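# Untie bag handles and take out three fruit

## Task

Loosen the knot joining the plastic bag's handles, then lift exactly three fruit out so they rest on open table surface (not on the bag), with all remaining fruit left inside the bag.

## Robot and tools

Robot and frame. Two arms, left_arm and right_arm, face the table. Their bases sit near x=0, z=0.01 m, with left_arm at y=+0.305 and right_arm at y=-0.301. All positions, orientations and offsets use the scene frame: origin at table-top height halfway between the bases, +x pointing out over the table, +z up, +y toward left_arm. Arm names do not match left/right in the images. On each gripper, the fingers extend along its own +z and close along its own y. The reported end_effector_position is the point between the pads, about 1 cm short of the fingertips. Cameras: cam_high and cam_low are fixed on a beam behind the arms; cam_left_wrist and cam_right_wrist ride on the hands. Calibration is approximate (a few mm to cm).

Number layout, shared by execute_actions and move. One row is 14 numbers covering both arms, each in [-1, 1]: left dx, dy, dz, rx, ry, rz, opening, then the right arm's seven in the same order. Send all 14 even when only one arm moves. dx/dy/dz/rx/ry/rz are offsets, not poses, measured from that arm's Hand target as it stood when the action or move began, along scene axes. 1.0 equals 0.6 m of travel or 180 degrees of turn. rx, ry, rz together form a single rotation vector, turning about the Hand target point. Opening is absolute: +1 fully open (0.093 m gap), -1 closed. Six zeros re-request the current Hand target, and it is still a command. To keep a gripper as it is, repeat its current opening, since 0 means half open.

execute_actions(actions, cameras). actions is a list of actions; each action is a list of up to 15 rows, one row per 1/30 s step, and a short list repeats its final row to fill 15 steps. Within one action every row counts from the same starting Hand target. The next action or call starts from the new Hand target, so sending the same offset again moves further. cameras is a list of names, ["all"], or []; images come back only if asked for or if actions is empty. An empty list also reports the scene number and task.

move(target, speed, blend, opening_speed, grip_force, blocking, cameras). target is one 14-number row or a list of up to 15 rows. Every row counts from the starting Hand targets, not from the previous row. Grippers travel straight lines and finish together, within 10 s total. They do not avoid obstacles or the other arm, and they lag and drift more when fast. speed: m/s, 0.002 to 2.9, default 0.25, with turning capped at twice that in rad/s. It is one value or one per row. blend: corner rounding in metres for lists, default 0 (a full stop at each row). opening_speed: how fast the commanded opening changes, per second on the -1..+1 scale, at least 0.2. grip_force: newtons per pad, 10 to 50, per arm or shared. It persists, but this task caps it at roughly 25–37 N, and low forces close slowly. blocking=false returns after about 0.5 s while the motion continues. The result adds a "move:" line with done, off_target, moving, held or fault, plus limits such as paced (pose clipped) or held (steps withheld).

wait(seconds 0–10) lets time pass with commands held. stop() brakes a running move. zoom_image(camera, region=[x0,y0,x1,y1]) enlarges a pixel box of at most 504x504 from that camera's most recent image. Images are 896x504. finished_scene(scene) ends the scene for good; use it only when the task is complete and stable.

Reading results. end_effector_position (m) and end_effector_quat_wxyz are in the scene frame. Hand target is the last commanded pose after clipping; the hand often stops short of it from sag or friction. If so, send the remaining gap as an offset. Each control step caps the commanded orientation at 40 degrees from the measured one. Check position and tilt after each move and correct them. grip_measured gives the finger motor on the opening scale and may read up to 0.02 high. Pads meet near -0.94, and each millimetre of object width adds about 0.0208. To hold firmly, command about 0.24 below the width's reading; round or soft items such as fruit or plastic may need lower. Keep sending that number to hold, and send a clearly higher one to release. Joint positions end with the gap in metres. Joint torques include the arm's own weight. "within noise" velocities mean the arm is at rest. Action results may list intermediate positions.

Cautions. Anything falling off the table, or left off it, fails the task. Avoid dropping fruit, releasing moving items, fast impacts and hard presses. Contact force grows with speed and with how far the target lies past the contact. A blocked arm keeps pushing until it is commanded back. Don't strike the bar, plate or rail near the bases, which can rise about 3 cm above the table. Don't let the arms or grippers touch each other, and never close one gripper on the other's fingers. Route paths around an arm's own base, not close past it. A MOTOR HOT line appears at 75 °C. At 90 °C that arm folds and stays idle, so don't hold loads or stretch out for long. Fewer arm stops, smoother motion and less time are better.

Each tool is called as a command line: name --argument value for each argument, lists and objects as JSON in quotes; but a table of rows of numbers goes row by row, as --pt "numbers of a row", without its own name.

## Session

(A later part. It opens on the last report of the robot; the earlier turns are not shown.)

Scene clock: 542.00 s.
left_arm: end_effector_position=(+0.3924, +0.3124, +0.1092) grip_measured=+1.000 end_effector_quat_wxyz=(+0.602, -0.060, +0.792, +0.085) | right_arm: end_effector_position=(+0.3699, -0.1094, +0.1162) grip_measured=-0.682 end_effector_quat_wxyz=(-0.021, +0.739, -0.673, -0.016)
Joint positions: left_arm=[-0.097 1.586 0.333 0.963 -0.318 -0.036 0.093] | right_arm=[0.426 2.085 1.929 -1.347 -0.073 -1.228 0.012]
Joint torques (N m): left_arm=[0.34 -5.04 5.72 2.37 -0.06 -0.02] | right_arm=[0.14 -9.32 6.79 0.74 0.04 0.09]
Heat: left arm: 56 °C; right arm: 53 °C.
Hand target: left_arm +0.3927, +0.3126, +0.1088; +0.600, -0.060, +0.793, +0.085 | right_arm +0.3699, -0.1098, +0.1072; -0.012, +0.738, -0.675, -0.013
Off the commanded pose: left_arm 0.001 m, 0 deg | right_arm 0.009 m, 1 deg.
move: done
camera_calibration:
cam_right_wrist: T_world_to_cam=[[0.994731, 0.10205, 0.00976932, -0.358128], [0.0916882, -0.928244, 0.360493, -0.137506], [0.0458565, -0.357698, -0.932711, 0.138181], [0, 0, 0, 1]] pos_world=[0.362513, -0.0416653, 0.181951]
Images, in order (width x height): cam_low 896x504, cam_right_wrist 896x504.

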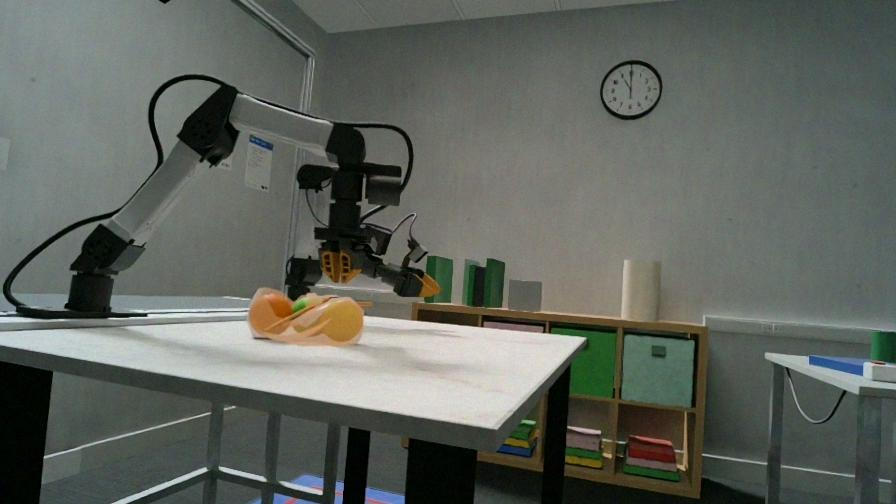

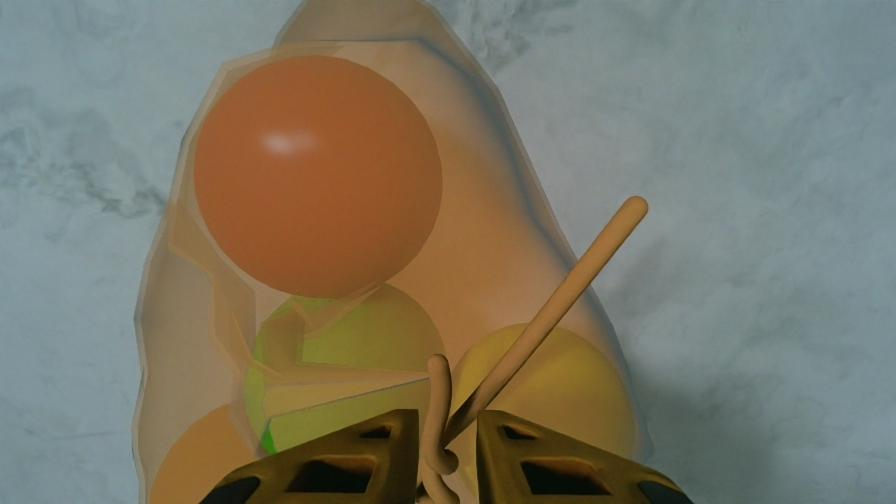

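move --pt "0 0 0 0 0 0 1 0.02 0.01 0.04 0.05 -0.01 -0.09 -0.5" --pt "0 0 0 0 0 0 1 0.05 0.03 0.025 0.0991 -0.02 -0.1822 -0.5" --speed 0.12 --blend 0.02 --cameras '["cam_right_wrist","cam_low"]'

zoom_image --camera "cam_right_wrist" --region '[250, 224, 650, 504]'

zoom_image --camera "cam_low" --region '[240, 250, 400, 360]'

Scene clock: 615.60 s.
left_arm: end_effector_position=(+0.3924, +0.3124, +0.1092) grip_measured=+1.000 end_effector_quat_wxyz=(+0.602, -0.060, +0.792, +0.085) | right_arm: end_effector_position=(+0.3983, -0.0892, +0.1062) grip_measured=-0.502 end_effector_quat_wxyz=(+0.125, -0.515, +0.844, +0.088)
Joint positions: left_arm=[-0.097 1.586 0.333 0.963 -0.318 -0.036 0.093] | right_arm=[0.378 2.027 1.761 -1.039 -0.242 -0.677 0.021]
Joint torques (N m): left_arm=[0.31 -5.01 5.74 2.38 -0.07 -0.02] | right_arm=[-1.07 -14.75 6.94 1.22 -0.27 0.11]
Heat: left arm: 57 °C; right arm: 51 °C.
Hand target: left_arm +0.3927, +0.3126, +0.1088; +0.600, -0.060, +0.793, +0.085 | right_arm +0.3999, -0.0917, +0.1222; +0.148, -0.507, +0.844, +0.090
Off the commanded pose: left_arm 0.001 m, 0 deg | right_arm 0.016 m, 3 deg.
move: off_target (right_arm)
camera_calibration:
cam_right_wrist: T_world_to_cam=[[0.894359, -0.447041, -0.016645, -0.394399], [-0.442566, -0.889608, 0.112842, 0.12476], [-0.0652525, -0.0935547, -0.993474, 0.209017], [0, 0, 0, 1]] pos_world=[0.421588, -0.0457701, 0.18701]
Images, in order (width x height): cam_low 896x504, cam_right_wrist 896x504.

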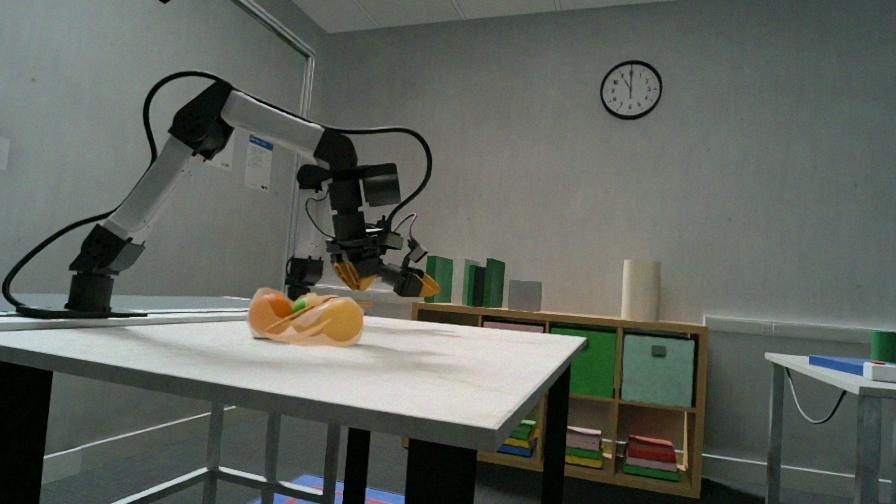

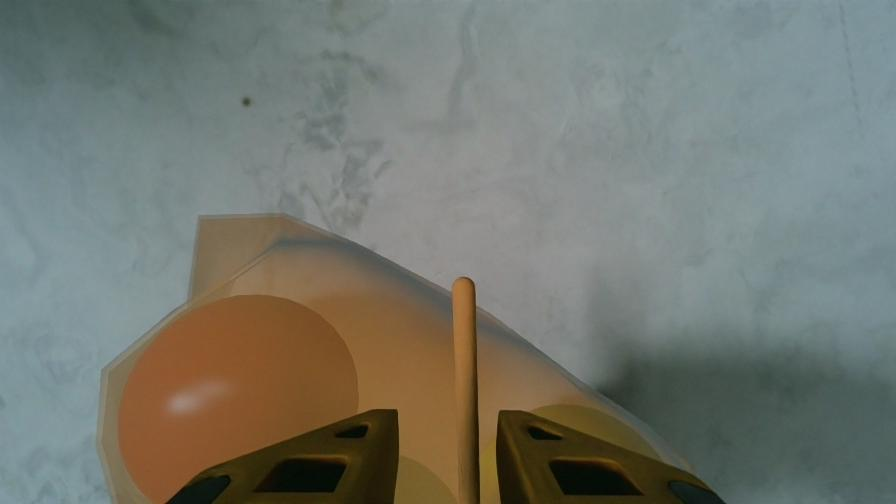

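Scaled by 1.260 from the camera's 896x504 image, which has a finer 1280x720 frame.

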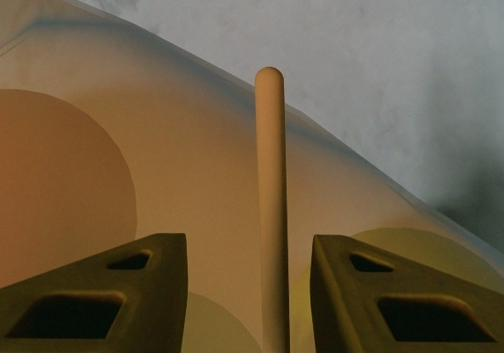

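Scaled by 3.150 from the camera's 896x504 image, which has a finer 1280x720 frame.

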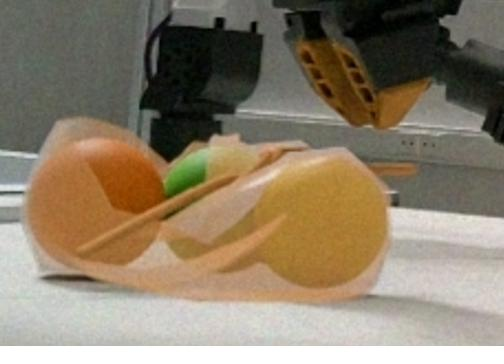

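move --target '[0,0,0,0,0,0,1,0.003,-0.004,-0.073,0,0,0,-0.6]' --speed 0.08 --cameras '["cam_right_wrist","cam_low"]'

zoom_image --camera "cam_right_wrist" --region '[250, 224, 650, 504]'

zoom_image --camera "cam_low" --region '[240, 250, 400, 360]'

Scene clock: 624.20 s.
left_arm: end_effector_position=(+0.3924, +0.3124, +0.1092) grip_measured=+1.000 end_effector_quat_wxyz=(+0.602, -0.060, +0.792, +0.085) | right_arm: end_effector_position=(+0.3999, -0.0912, +0.0737) grip_measured=-0.598 end_effector_quat_wxyz=(+0.138, -0.514, +0.843, +0.086)
Joint positions: left_arm=[-0.097 1.586 0.333 0.963 -0.318 -0.036 0.093] | right_arm=[0.375 2.025 1.621 -0.876 -0.243 -0.677 0.016]
Joint torques (N m): left_arm=[0.42 -4.97 5.7 2.38 -0.07 -0.03] | right_arm=[-1.09 -12.23 7.17 1.25 -0.3 0.06]
Heat: left arm: 57 °C; right arm: 51 °C.
Hand target: left_arm +0.3927, +0.3126, +0.1088; +0.600, -0.060, +0.793, +0.085 | right_arm +0.4016, -0.0941, +0.0782; +0.148, -0.507, +0.844, +0.090
Off the commanded pose: left_arm 0.001 m, 0 deg | right_arm 0.006 m, 1 deg.
move: done
camera_calibration:
cam_right_wrist: T_world_to_cam=[[0.893148, -0.449762, -0.000826255, -0.398266], [-0.447727, -0.889278, 0.0934055, 0.130833], [-0.042745, -0.083055, -0.995628, 0.168776], [0, 0, 0, 1]] pos_world=[0.421502, -0.0487605, 0.155489]
Images, in order (width x height): cam_low 896x504, cam_right_wrist 896x504.

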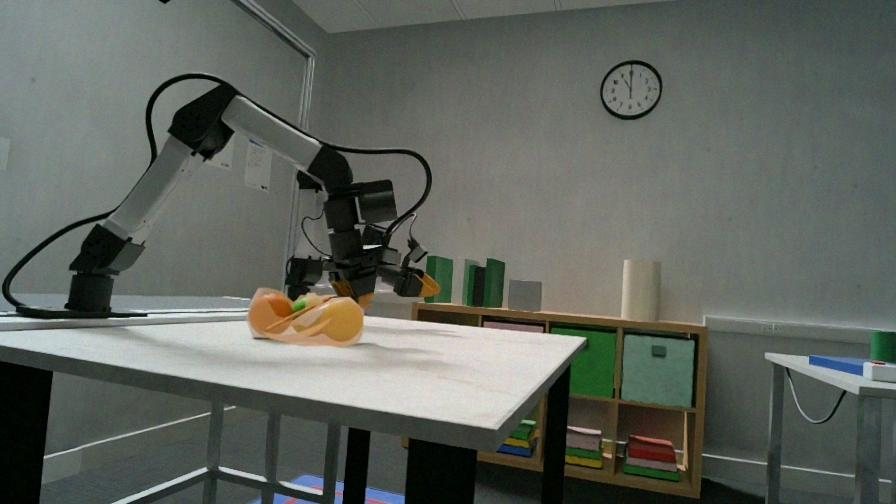

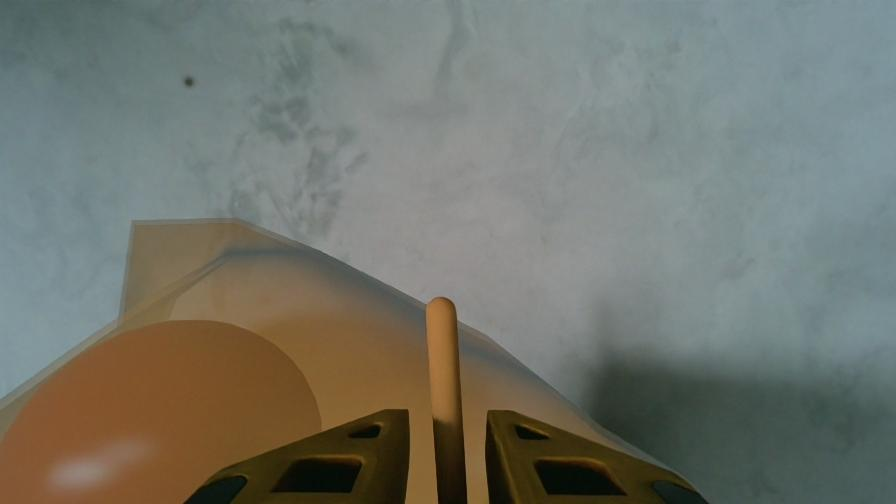

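Scaled by 1.260 from the camera's 896x504 image, which has a finer 1280x720 frame.

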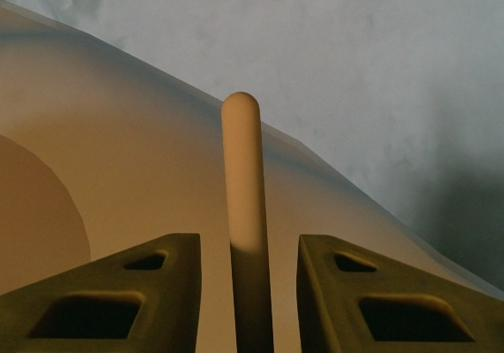

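Scaled by 3.150 from the camera's 896x504 image, which has a finer 1280x720 frame.

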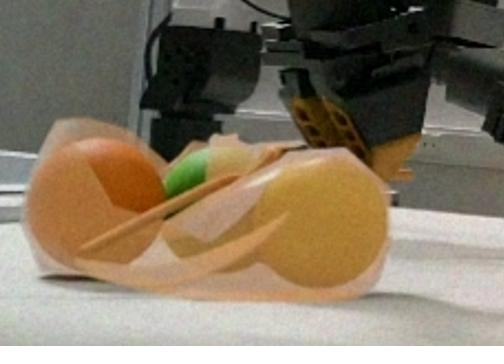

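move --target '[0,0,0,0,0,0,1,0,0,0,0,0,0,-1]' --opening_speed 0.6 --cameras '["cam_right_wrist"]'

Scene clock: 629.90 s.
left_arm: end_effector_position=(+0.3924, +0.3124, +0.1092) grip_measured=+1.000 end_effector_quat_wxyz=(+0.602, -0.060, +0.792, +0.085) | right_arm: end_effector_position=(+0.4001, -0.0912, +0.0737) grip_measured=-0.916 end_effector_quat_wxyz=(+0.138, -0.514, +0.842, +0.086)
Joint positions: left_arm=[-0.097 1.586 0.333 0.963 -0.318 -0.036 0.093] | right_arm=[0.375 2.025 1.621 -0.876 -0.243 -0.677 0.001]
Joint torques (N m): left_arm=[0.29 -5 5.74 2.38 -0.08 -0.05] | right_arm=[-1.1 -12.19 7.06 1.31 -0.26 0.04]
Heat: left arm: 58 °C; right arm: 51 °C.
Hand target: left_arm +0.3927, +0.3126, +0.1088; +0.600, -0.060, +0.793, +0.085 | right_arm +0.4016, -0.0941, +0.0783; +0.148, -0.507, +0.844, +0.090
Off the commanded pose: left_arm 0.001 m, 0 deg | right_arm 0.006 m, 1 deg.
move: done
camera_calibration:
cam_right_wrist: T_world_to_cam=[[0.893169, -0.449721, -0.000338129, -0.398439], [-0.447751, -0.889328, 0.0928185, 0.130968], [-0.0420431, -0.0827512, -0.995683, 0.168607], [0, 0, 0, 1]] pos_world=[0.421603, -0.0487603, 0.155588]
Images, in order (width x height): cam_right_wrist 896x504.

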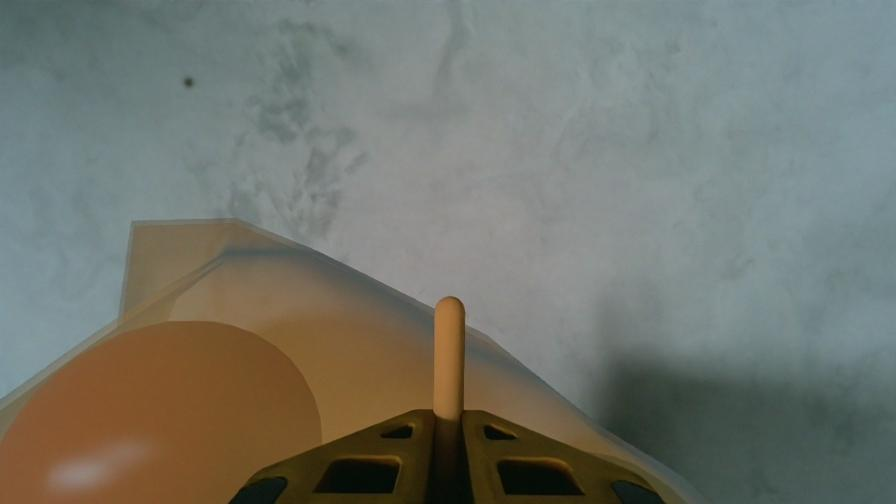

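move --pt "0 0 0 0 0 0 1 -0.01 -0.03 0.09 0 0 0 -1" --pt "0 0 0 0 0 0 1 -0.025 -0.14 0.1 0 0 0 -1" --speed 0.12 --blend 0.02 --cameras '["cam_right_wrist","cam_low","cam_high"]'

zoom_image --camera "cam_low" --region '[220, 220, 420, 360]'

Scene clock: 647.17 s.
left_arm: end_effector_position=(+0.3924, +0.3124, +0.1092) grip_measured=+1.000 end_effector_quat_wxyz=(+0.602, -0.060, +0.792, +0.085) | right_arm: end_effector_position=(+0.3953, -0.1756, +0.1283) grip_measured=-0.916 end_effector_quat_wxyz=(+0.145, -0.506, +0.846, +0.086)
Joint positions: left_arm=[-0.097 1.586 0.333 0.963 -0.318 -0.036 0.093] | right_arm=[0.164 1.891 1.636 -1.065 -0.301 -0.869 0.001]
Joint torques (N m): left_arm=[0.32 -5 5.71 2.37 -0.08 -0.04] | right_arm=[-0.83 -13.05 7.02 0.74 -0.3 -0.11]
Heat: left arm: 58 °C; right arm: 51 °C.
Hand target: left_arm +0.3927, +0.3126, +0.1088; +0.600, -0.060, +0.793, +0.085 | right_arm +0.3867, -0.1782, +0.1383; +0.148, -0.507, +0.844, +0.089
Off the commanded pose: left_arm 0.001 m, 0 deg | right_arm 0.014 m, 1 deg.
move: off_target (right_arm)
camera_calibration:
cam_right_wrist: T_world_to_cam=[[0.88561, -0.464409, 0.00440511, -0.432388], [-0.463204, -0.882543, 0.0809939, 0.0575176], [-0.0337266, -0.0737695, -0.996705, 0.214134], [0, 0, 0, 1]] pos_world=[0.416792, -0.134247, 0.210675]
Images, in order (width x height): cam_high 896x504, cam_low 896x504, cam_right_wrist 896x504.

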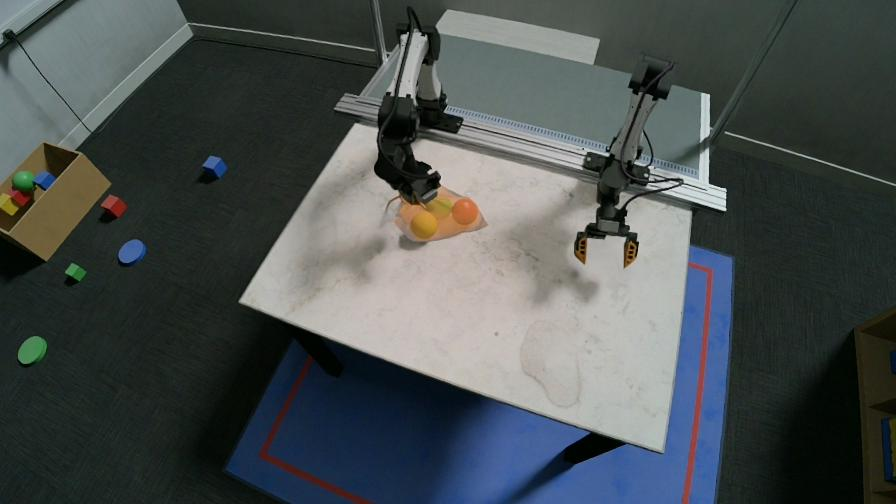

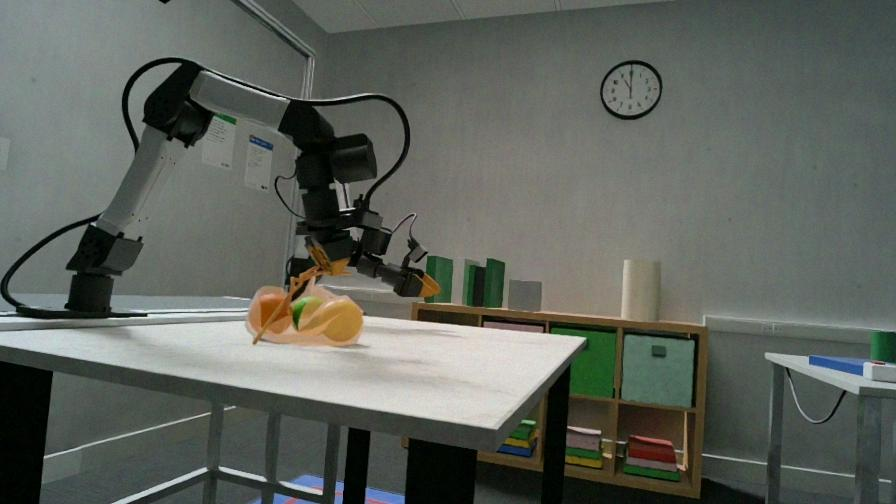

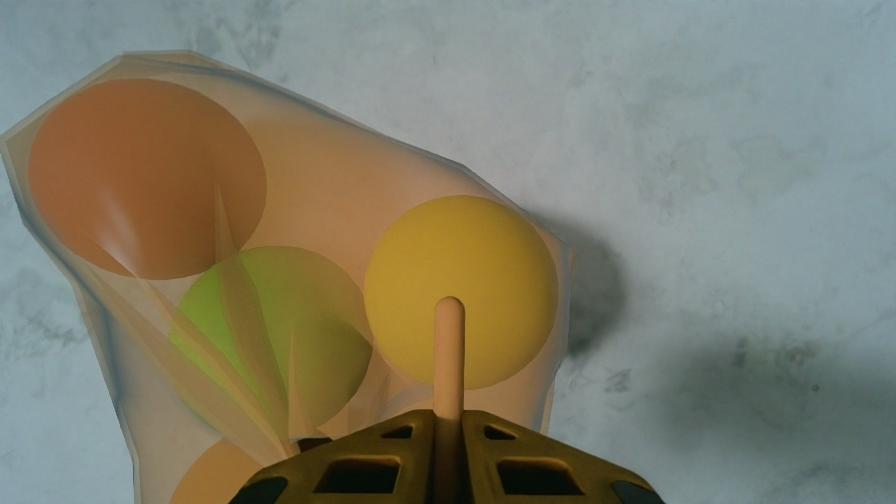

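Scaled by 2.520 from the camera's 896x504 image, which has a finer 1280x720 frame.

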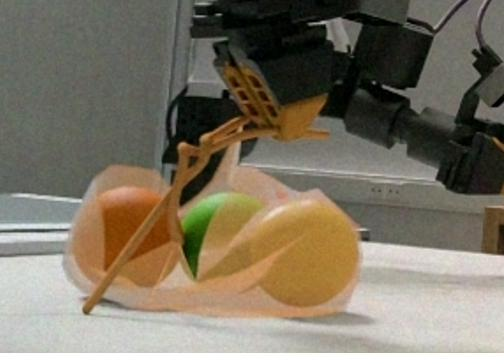

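move --target '[0,0,0,0,0,0,1,-0.03,-0.23,0.0,0,0,0,-1]' --speed 0.15 --cameras '["cam_right_wrist","cam_low","cam_high"]'

zoom_image --camera "cam_low" --region '[180, 220, 420, 380]'

zoom_image --camera "cam_high" --region '[340, 150, 500, 260]'

Scene clock: 659.07 s.
left_arm: end_effector_position=(+0.3924, +0.3124, +0.1092) grip_measured=+1.000 end_effector_quat_wxyz=(+0.602, -0.060, +0.792, +0.085) | right_arm: end_effector_position=(+0.3714, -0.3158, +0.1304) grip_measured=-0.916 end_effector_quat_wxyz=(+0.143, -0.506, +0.846, +0.089)
Joint positions: left_arm=[-0.097 1.586 0.333 0.963 -0.318 -0.036 0.093] | right_arm=[-0.226 1.853 1.577 -1.187 -0.374 -1.277 0.001]
Joint torques (N m): left_arm=[0.42 -5.07 5.78 2.39 -0.06 -0.02] | right_arm=[-0.77 -10.3 9.03 0.44 -0.33 -0.08]
Heat: left arm: 58 °C; right arm: 51 °C.
Hand target: left_arm +0.3927, +0.3126, +0.1088; +0.600, -0.060, +0.793, +0.085 | right_arm +0.3686, -0.3162, +0.1383; +0.148, -0.507, +0.844, +0.090
Off the commanded pose: left_arm 0.001 m, 0 deg | right_arm 0.008 m, 1 deg.
move: done
camera_calibration:
cam_right_wrist: T_world_to_cam=[[0.886085, -0.463517, -0.0023538, -0.47533], [-0.4618, -0.883217, 0.0816613, -0.0781917], [-0.0399303, -0.0712718, -0.996657, 0.208204], [0, 0, 0, 1]] pos_world=[0.393388, -0.274545, 0.212774]
Images, in order (width x height): cam_high 896x504, cam_low 896x504, cam_right_wrist 896x504.

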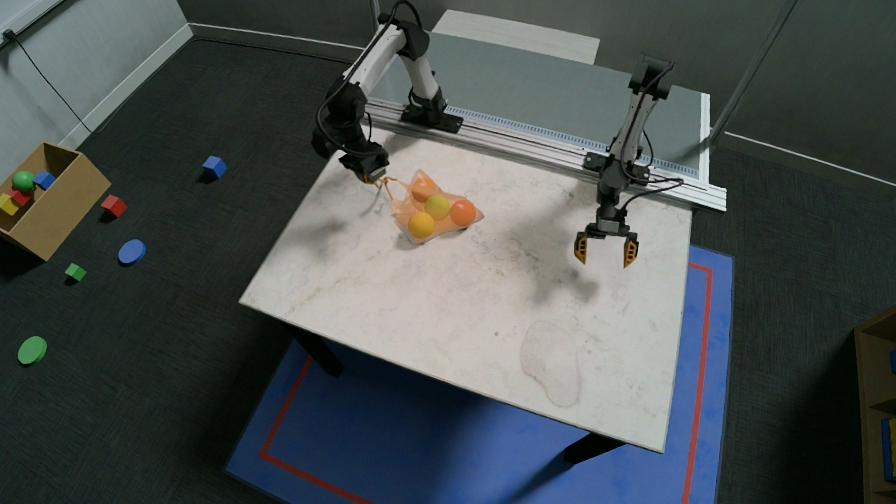

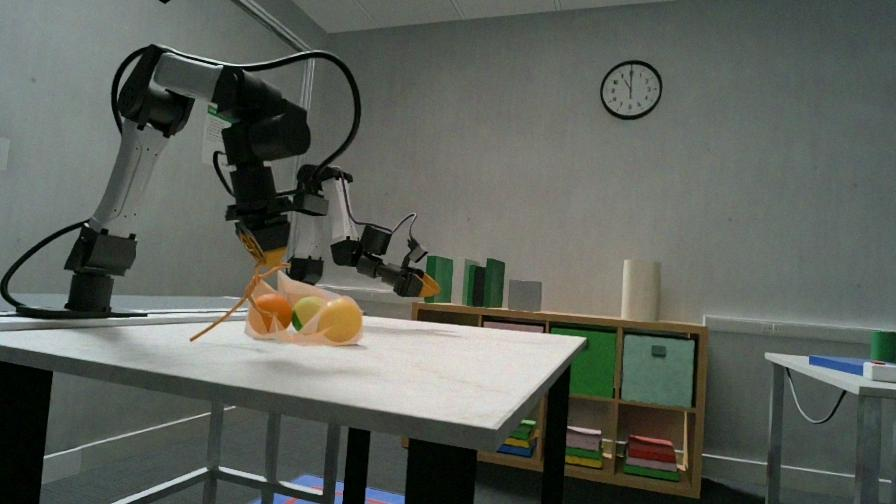

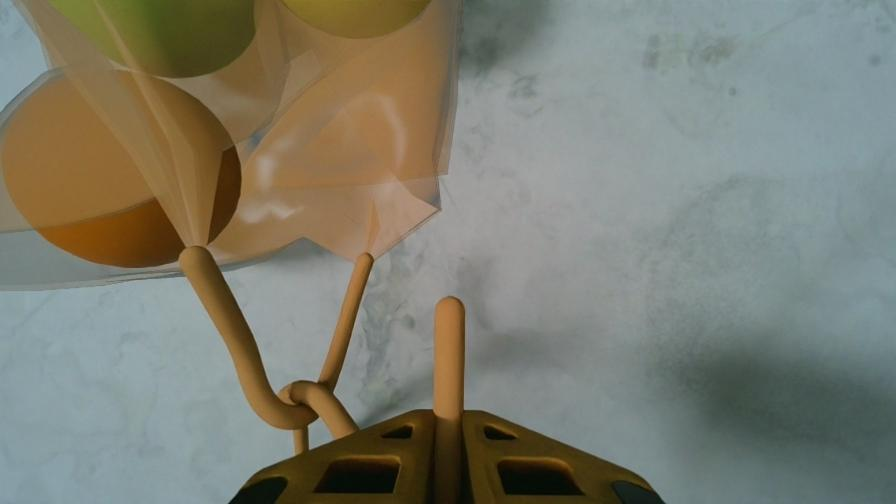

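Scaled by 2.100 from the camera's 896x504 image, which has a finer 1280x720 frame.

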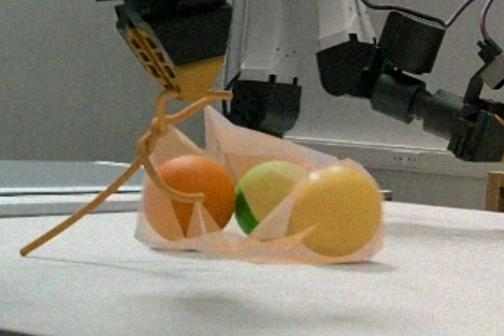

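Scaled by 3.150 from the camera's 896x504 image, which has a finer 1280x720 frame.

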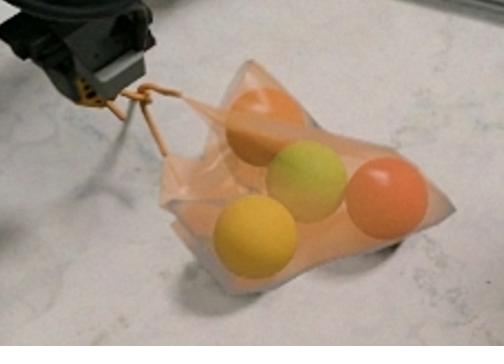

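move --target '[0,0,0,0,0,0,1,0.03,-0.12,0.0,0,0,0,-1]' --speed 0.15 --cameras '["cam_right_wrist","cam_low","cam_high"]'

zoom_image --camera "cam_low" --region '[160, 220, 400, 380]'

zoom_image --camera "cam_high" --region '[320, 150, 500, 270]'

Scene clock: 678.37 s.
left_arm: end_effector_position=(+0.3924, +0.3124, +0.1092) grip_measured=+1.000 end_effector_quat_wxyz=(+0.602, -0.060, +0.792, +0.085) | right_arm: end_effector_position=(+0.3835, -0.3847, +0.1353) grip_measured=-0.916 end_effector_quat_wxyz=(+0.145, -0.507, +0.845, +0.088)
Joint positions: left_arm=[-0.097 1.586 0.333 0.963 -0.318 -0.036 0.093] | right_arm=[-0.396 2.001 1.788 -1.315 -0.389 -1.461 0.001]
Joint torques (N m): left_arm=[0.34 -5 5.7 2.39 -0.07 -0.02] | right_arm=[-0.87 -8.4 11.47 0.32 -0.35 -0.1]
Heat: left arm: 58 °C; right arm: 52 °C.
Hand target: left_arm +0.3927, +0.3126, +0.1088; +0.600, -0.060, +0.793, +0.085 | right_arm +0.3867, -0.3881, +0.1384; +0.148, -0.507, +0.844, +0.090
Off the commanded pose: left_arm 0.001 m, 0 deg | right_arm 0.006 m, 0 deg.
move: done
camera_calibration:
cam_right_wrist: T_world_to_cam=[[0.886839, -0.462078, 0.000973965, -0.518209], [-0.460688, -0.884003, 0.0794064, -0.134358], [-0.035831, -0.0708693, -0.996842, 0.207153], [0, 0, 0, 1]] pos_world=[0.405093, -0.343545, 0.217672]
Images, in order (width x height): cam_high 896x504, cam_low 896x504, cam_right_wrist 896x504.

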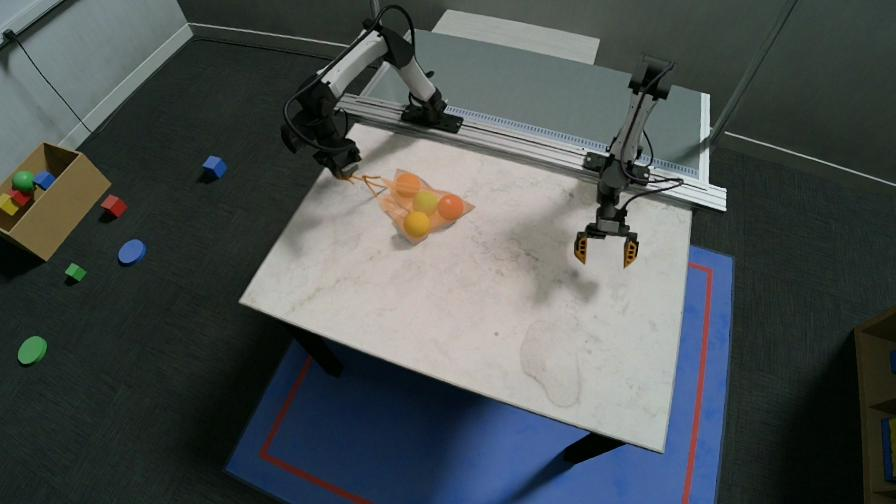

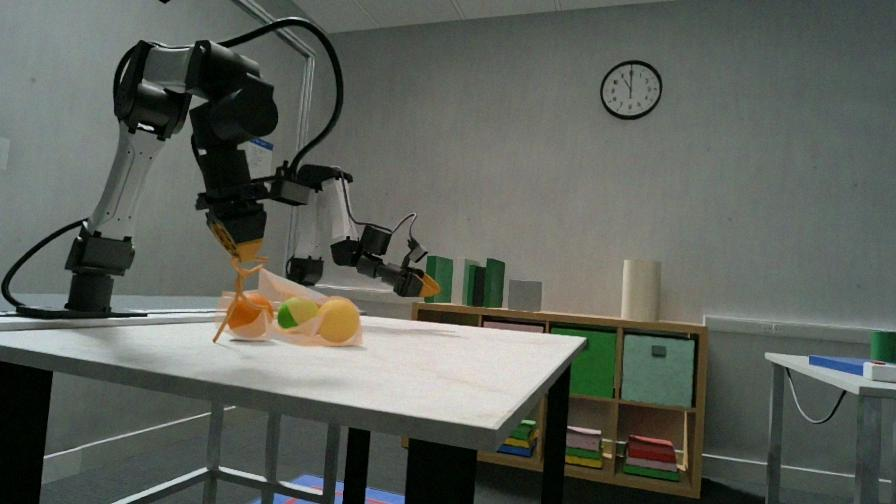

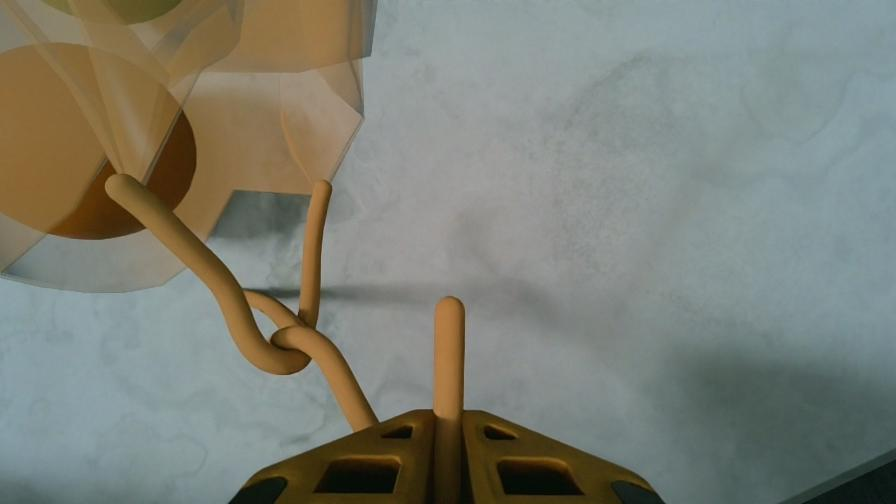

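Scaled by 2.100 from the camera's 896x504 image, which has a finer 1280x720 frame.

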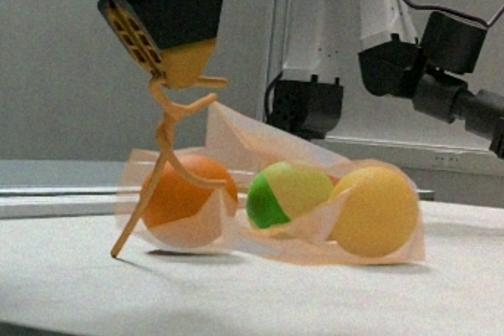

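Scaled by 2.800 from the camera's 896x504 image, which has a finer 1280x720 frame.

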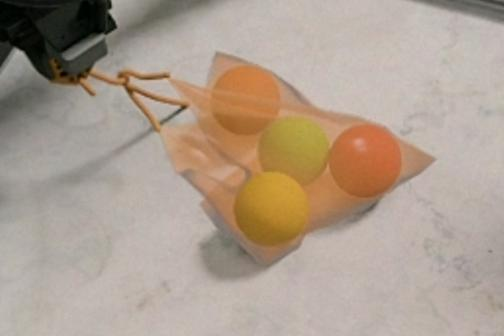

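move --pt "-0.083 -0.25 0.2 0.05 0.12 -0.197 1 0 0 0 0 0 0 -1" --pt "-0.113 -0.67 0.13 0.1015 0.2459 -0.3936 1 0 0 0 0 0 0 -1" --speed 0.25 --blend 0.05 --cameras '["cam_left_wrist","cam_low","cam_high"]'

Scene clock: 720.13 s.
left_arm: end_effector_position=(+0.3251, -0.0876, +0.1905) grip_measured=+1.000 end_effector_quat_wxyz=(+0.228, +0.514, +0.815, -0.138) | right_arm: end_effector_position=(+0.3835, -0.3847, +0.1353) grip_measured=-0.916 end_effector_quat_wxyz=(+0.145, -0.508, +0.845, +0.088)
Joint positions: left_arm=[-0.819 2.019 1.933 -0.96 0.146 0.243 0.093] | right_arm=[-0.396 2.001 1.788 -1.315 -0.389 -1.462 0.001]
Joint torques (N m): left_arm=[0.27 -7.68 9.11 1.41 0.22 0.09] | right_arm=[-0.75 -8.25 11.47 0.3 -0.33 -0.08]
Heat: left arm: 58 °C; right arm: 59 °C.
Hand target: left_arm +0.3249, -0.0893, +0.1867; +0.218, +0.519, +0.815, -0.138 | right_arm +0.3867, -0.3881, +0.1384; +0.148, -0.507, +0.844, +0.089
Off the commanded pose: left_arm 0.004 m, 1 deg | right_arm 0.006 m, 0 deg.
move: done
camera_calibration:
cam_left_wrist: T_world_to_cam=[[-0.904248, -0.426937, -0.00780143, 0.257292], [-0.423583, 0.899154, -0.110001, 0.277148], [0.0539781, -0.0961633, -0.993901, 0.252394], [0, 0, 0, 1]] pos_world=[0.336427, -0.11508, 0.283348]
Images, in order (width x height): cam_high 896x504, cam_low 896x504, cam_left_wrist 896x504.

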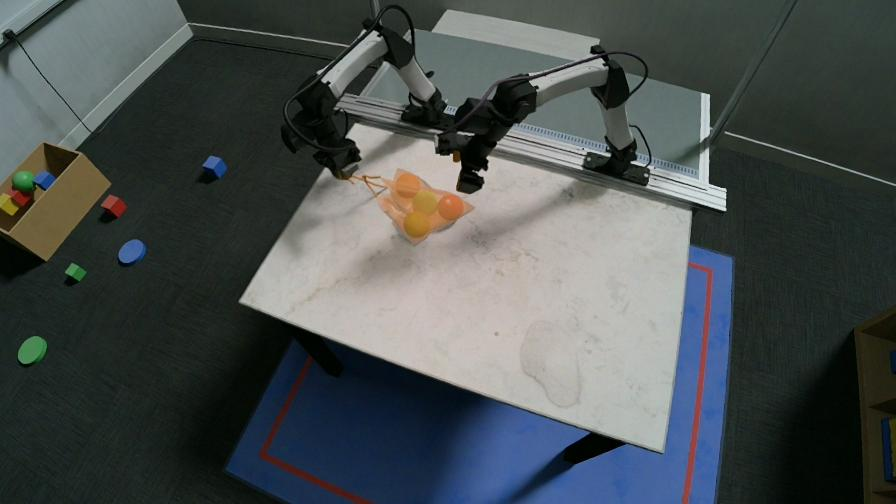

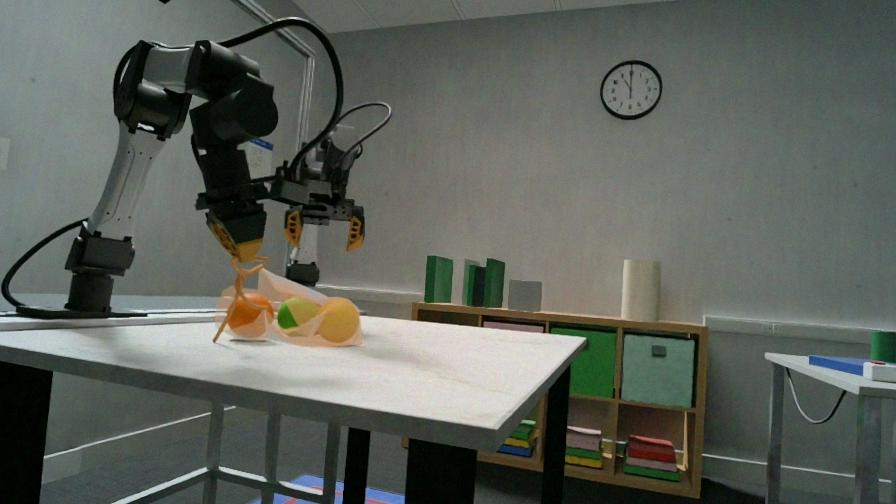

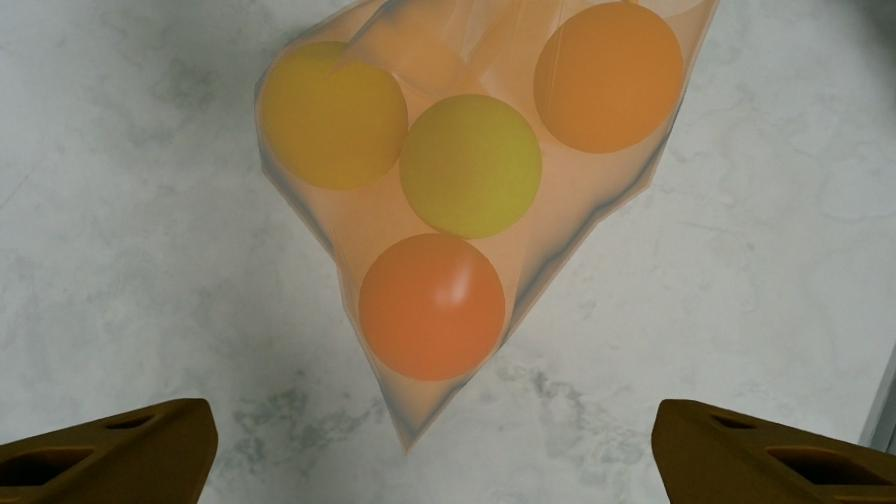

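move --pt "0.031 -0.0335 -0.1 0 0 0 1 0 0 0 0 0 0 -1" --pt "0.031 -0.0335 -0.211 0 0 0 1 0 0 0 0 0 0 -1" --speed 0.15 --blend 0.03 --cameras '["cam_left_wrist","cam_low"]'

Scene clock: 747.80 s.
left_arm: end_effector_position=(+0.3468, -0.1098, +0.0715) grip_measured=+1.000 end_effector_quat_wxyz=(+0.228, +0.514, +0.815, -0.138) | right_arm: end_effector_position=(+0.3835, -0.3847, +0.1353) grip_measured=-0.916 end_effector_quat_wxyz=(+0.145, -0.508, +0.845, +0.088)
Joint positions: left_arm=[-0.819 2.173 1.693 -0.565 0.147 0.244 0.093] | right_arm=[-0.396 2.001 1.788 -1.315 -0.389 -1.462 0.001]
Joint torques (N m): left_arm=[0.1 -9.14 6.13 1.66 0.18 0.03] | right_arm=[-0.75 -8.36 11.41 0.3 -0.34 -0.1]
Heat: left arm: 54 °C; right arm: 61 °C.
Hand target: left_arm +0.3435, -0.1095, +0.0603; +0.218, +0.519, +0.815, -0.138 | right_arm +0.3867, -0.3881, +0.1384; +0.148, -0.507, +0.844, +0.089
Off the commanded pose: left_arm 0.012 m, 1 deg | right_arm 0.006 m, 0 deg.
move: off_target (left_arm)
camera_calibration:
cam_left_wrist: T_world_to_cam=[[-0.90453, -0.426344, -0.00747515, 0.26668], [-0.422993, 0.89936, -0.110587, 0.293021], [0.0538708, -0.0968671, -0.993838, 0.130655], [0, 0, 0, 1]] pos_world=[0.358127, -0.137178, 0.164248]
Images, in order (width x height): cam_low 896x504, cam_left_wrist 896x504.

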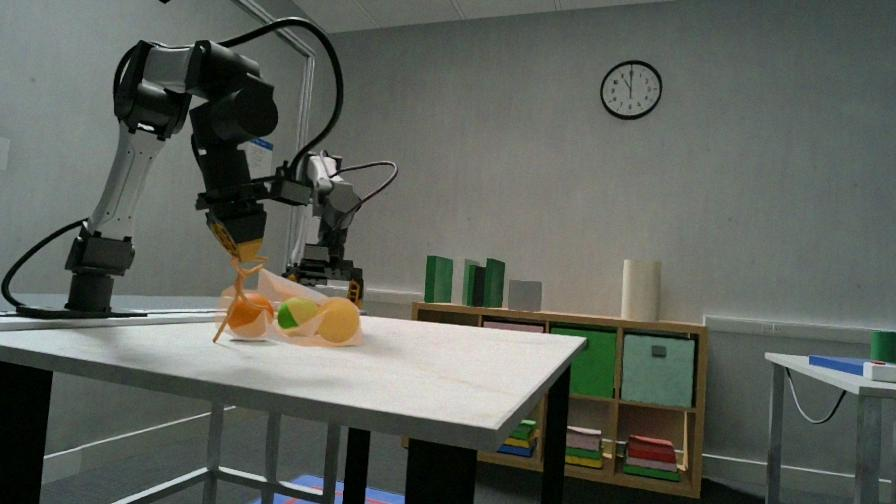

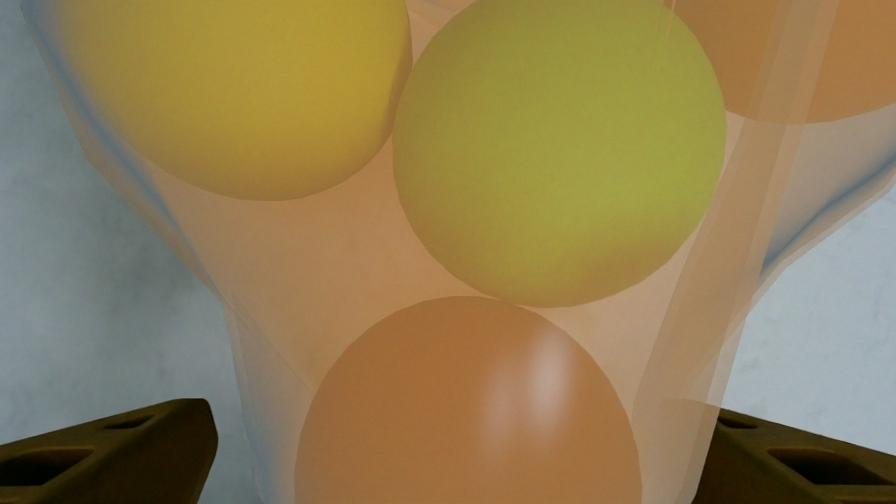

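move --pt "-0.013 -0.005 -0.008 0 0 0 1 0 0 0 0 0 0 -1" --pt "-0.013 -0.005 -0.008 0 0 0 0.15 0 0 0 0 0 0 -1" --speed 0.08 --cameras '["cam_left_wrist","cam_right_wrist"]'

Scene clock: 757.00 s.
left_arm: end_effector_position=(+0.3392, -0.1159, +0.0662) grip_measured=+0.402 end_effector_quat_wxyz=(+0.230, +0.521, +0.810, -0.141) | right_arm: end_effector_position=(+0.3833, -0.3846, +0.1353) grip_measured=-0.916 end_effector_quat_wxyz=(+0.145, -0.507, +0.845, +0.089)
Joint positions: left_arm=[-0.837 2.173 1.668 -0.533 0.147 0.243 0.065] | right_arm=[-0.396 2.001 1.788 -1.316 -0.389 -1.462 0.001]
Joint torques (N m): left_arm=[0.23 -9.65 5.78 1.6 0.1 -0.12] | right_arm=[-0.79 -8.34 11.58 0.33 -0.34 -0.1]
Heat: left arm: 54 °C; right arm: 61 °C.
Hand target: left_arm +0.3359, -0.1125, +0.0556; +0.218, +0.519, +0.815, -0.138 | right_arm +0.3867, -0.3881, +0.1384; +0.148, -0.507, +0.844, +0.089
Off the commanded pose: left_arm 0.012 m, 2 deg | right_arm 0.006 m, 0 deg.
move: off_target (left_arm); target 2's new opening was sent with left_arm's hand 0.011 m and 1 deg from that target
camera_calibration:
cam_left_wrist: T_world_to_cam=[[-0.911918, -0.41027, -0.00913736, 0.261629], [-0.40646, 0.906068, -0.117606, 0.290369], [0.0565295, -0.103533, -0.993018, 0.123568], [0, 0, 0, 1]] pos_world=[0.349622, -0.142962, 0.159245]
cam_right_wrist: T_world_to_cam=[[0.887159, -0.461465, 0.000106079, -0.517669], [-0.460025, -0.884372, 0.079145, -0.134619], [-0.0364288, -0.070263, -0.996863, 0.207714], [0, 0, 0, 1]] pos_world=[0.404893, -0.343345, 0.217772]
Images, in order (width x height): cam_left_wrist 896x504, cam_right_wrist 896x504.

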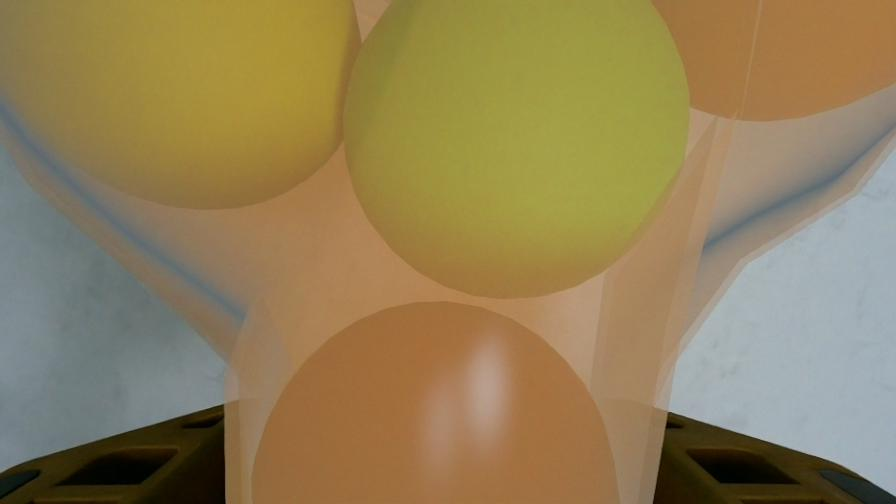

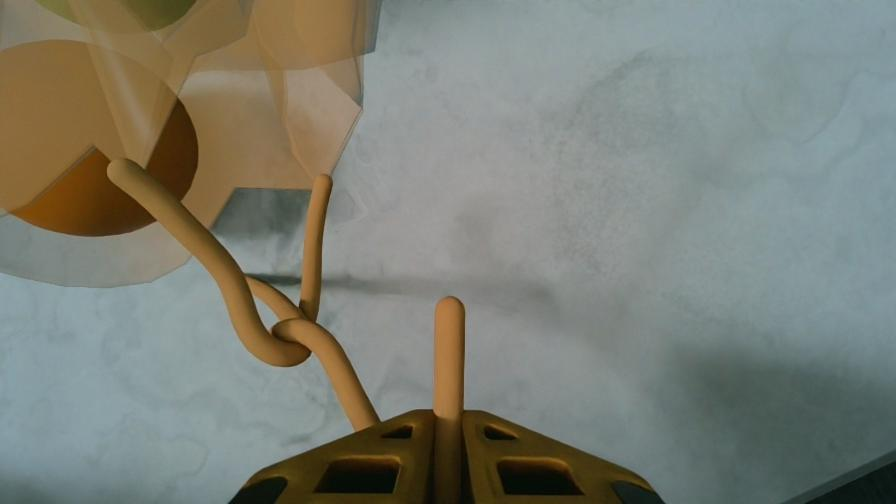

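move --target '[0.02,0.13,0.03,0,0,0,0.15,0,0,0,0,0,0,-1]' --speed 0.1 --cameras '["cam_right_wrist","cam_low","cam_high"]'

Scene clock: 766.23 s.
left_arm: end_effector_position=(+0.3529, -0.0408, +0.0661) grip_measured=+0.402 end_effector_quat_wxyz=(+0.221, +0.517, +0.815, -0.138) | right_arm: end_effector_position=(+0.3823, -0.3827, +0.1357) grip_measured=-0.916 end_effector_quat_wxyz=(+0.146, -0.506, +0.845, +0.094)
Joint positions: left_arm=[-0.693 2.029 1.454 -0.505 0.213 0.361 0.065] | right_arm=[-0.396 2.001 1.788 -1.323 -0.398 -1.462 0.001]
Joint torques (N m): left_arm=[0.66 -11.74 5.61 1.29 0.22 0.06] | right_arm=[-0.79 -8.2 11.44 0.39 -0.29 -0.09]
Heat: left arm: 53 °C; right arm: 61 °C.
Hand target: left_arm +0.3479, -0.0345, +0.0735; +0.218, +0.519, +0.815, -0.138 | right_arm +0.3867, -0.3881, +0.1384; +0.148, -0.507, +0.844, +0.089
Off the commanded pose: left_arm 0.011 m, 0 deg | right_arm 0.008 m, 1 deg.
move: off_target (left_arm)
camera_calibration:
cam_right_wrist: T_world_to_cam=[[0.887112, -0.461487, -0.00795165, -0.514854], [-0.459816, -0.885132, 0.0714927, -0.132874], [-0.0400312, -0.0597657, -0.997409, 0.213709], [0, 0, 0, 1]] pos_world=[0.40419, -0.342436, 0.218561]
Images, in order (width x height): cam_high 896x504, cam_low 896x504, cam_right_wrist 896x504.

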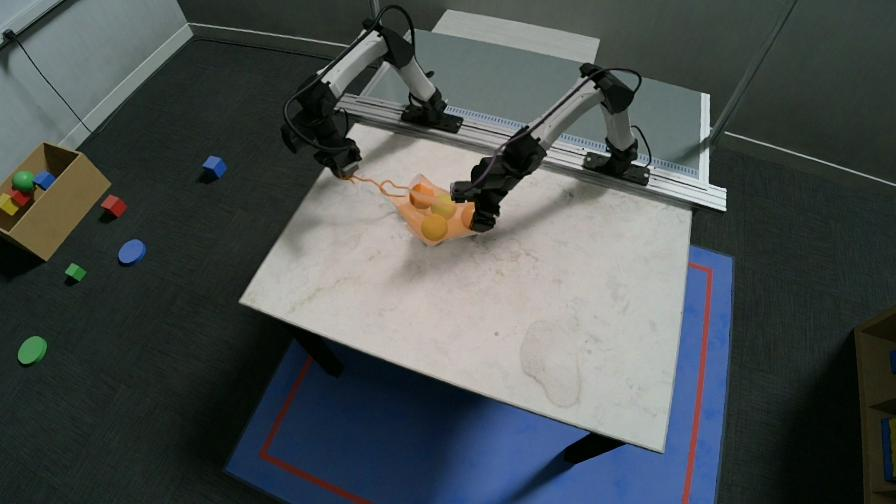

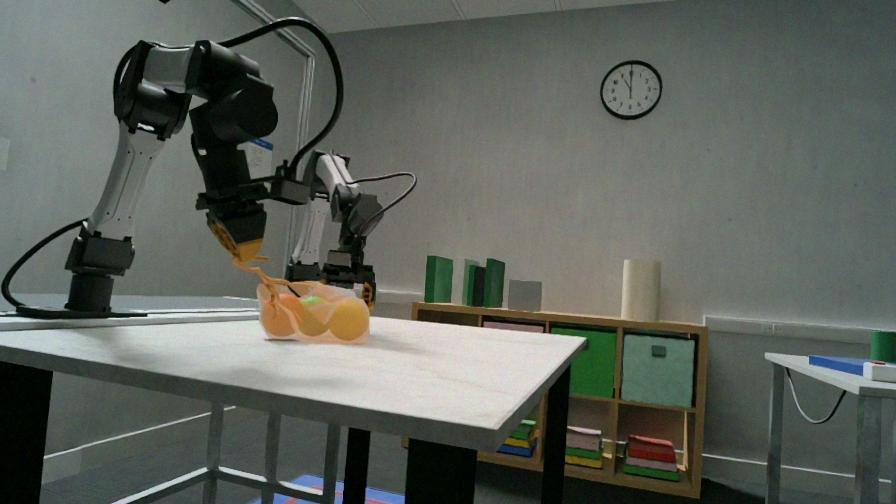

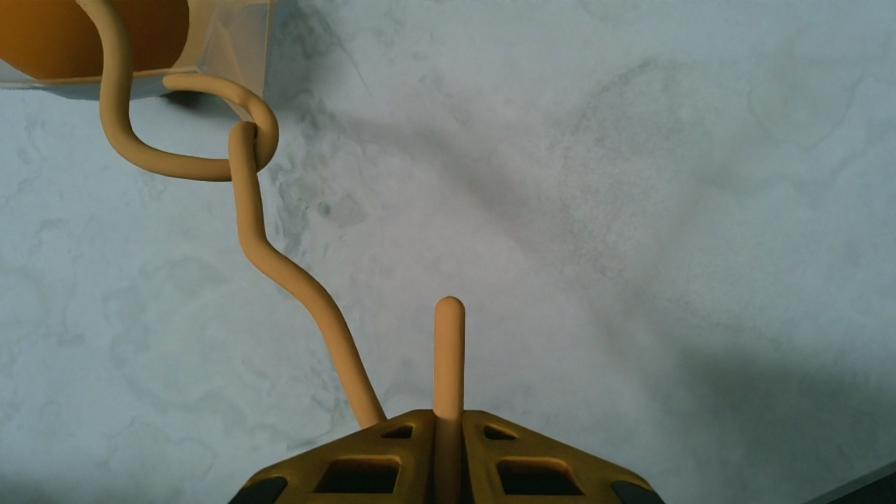

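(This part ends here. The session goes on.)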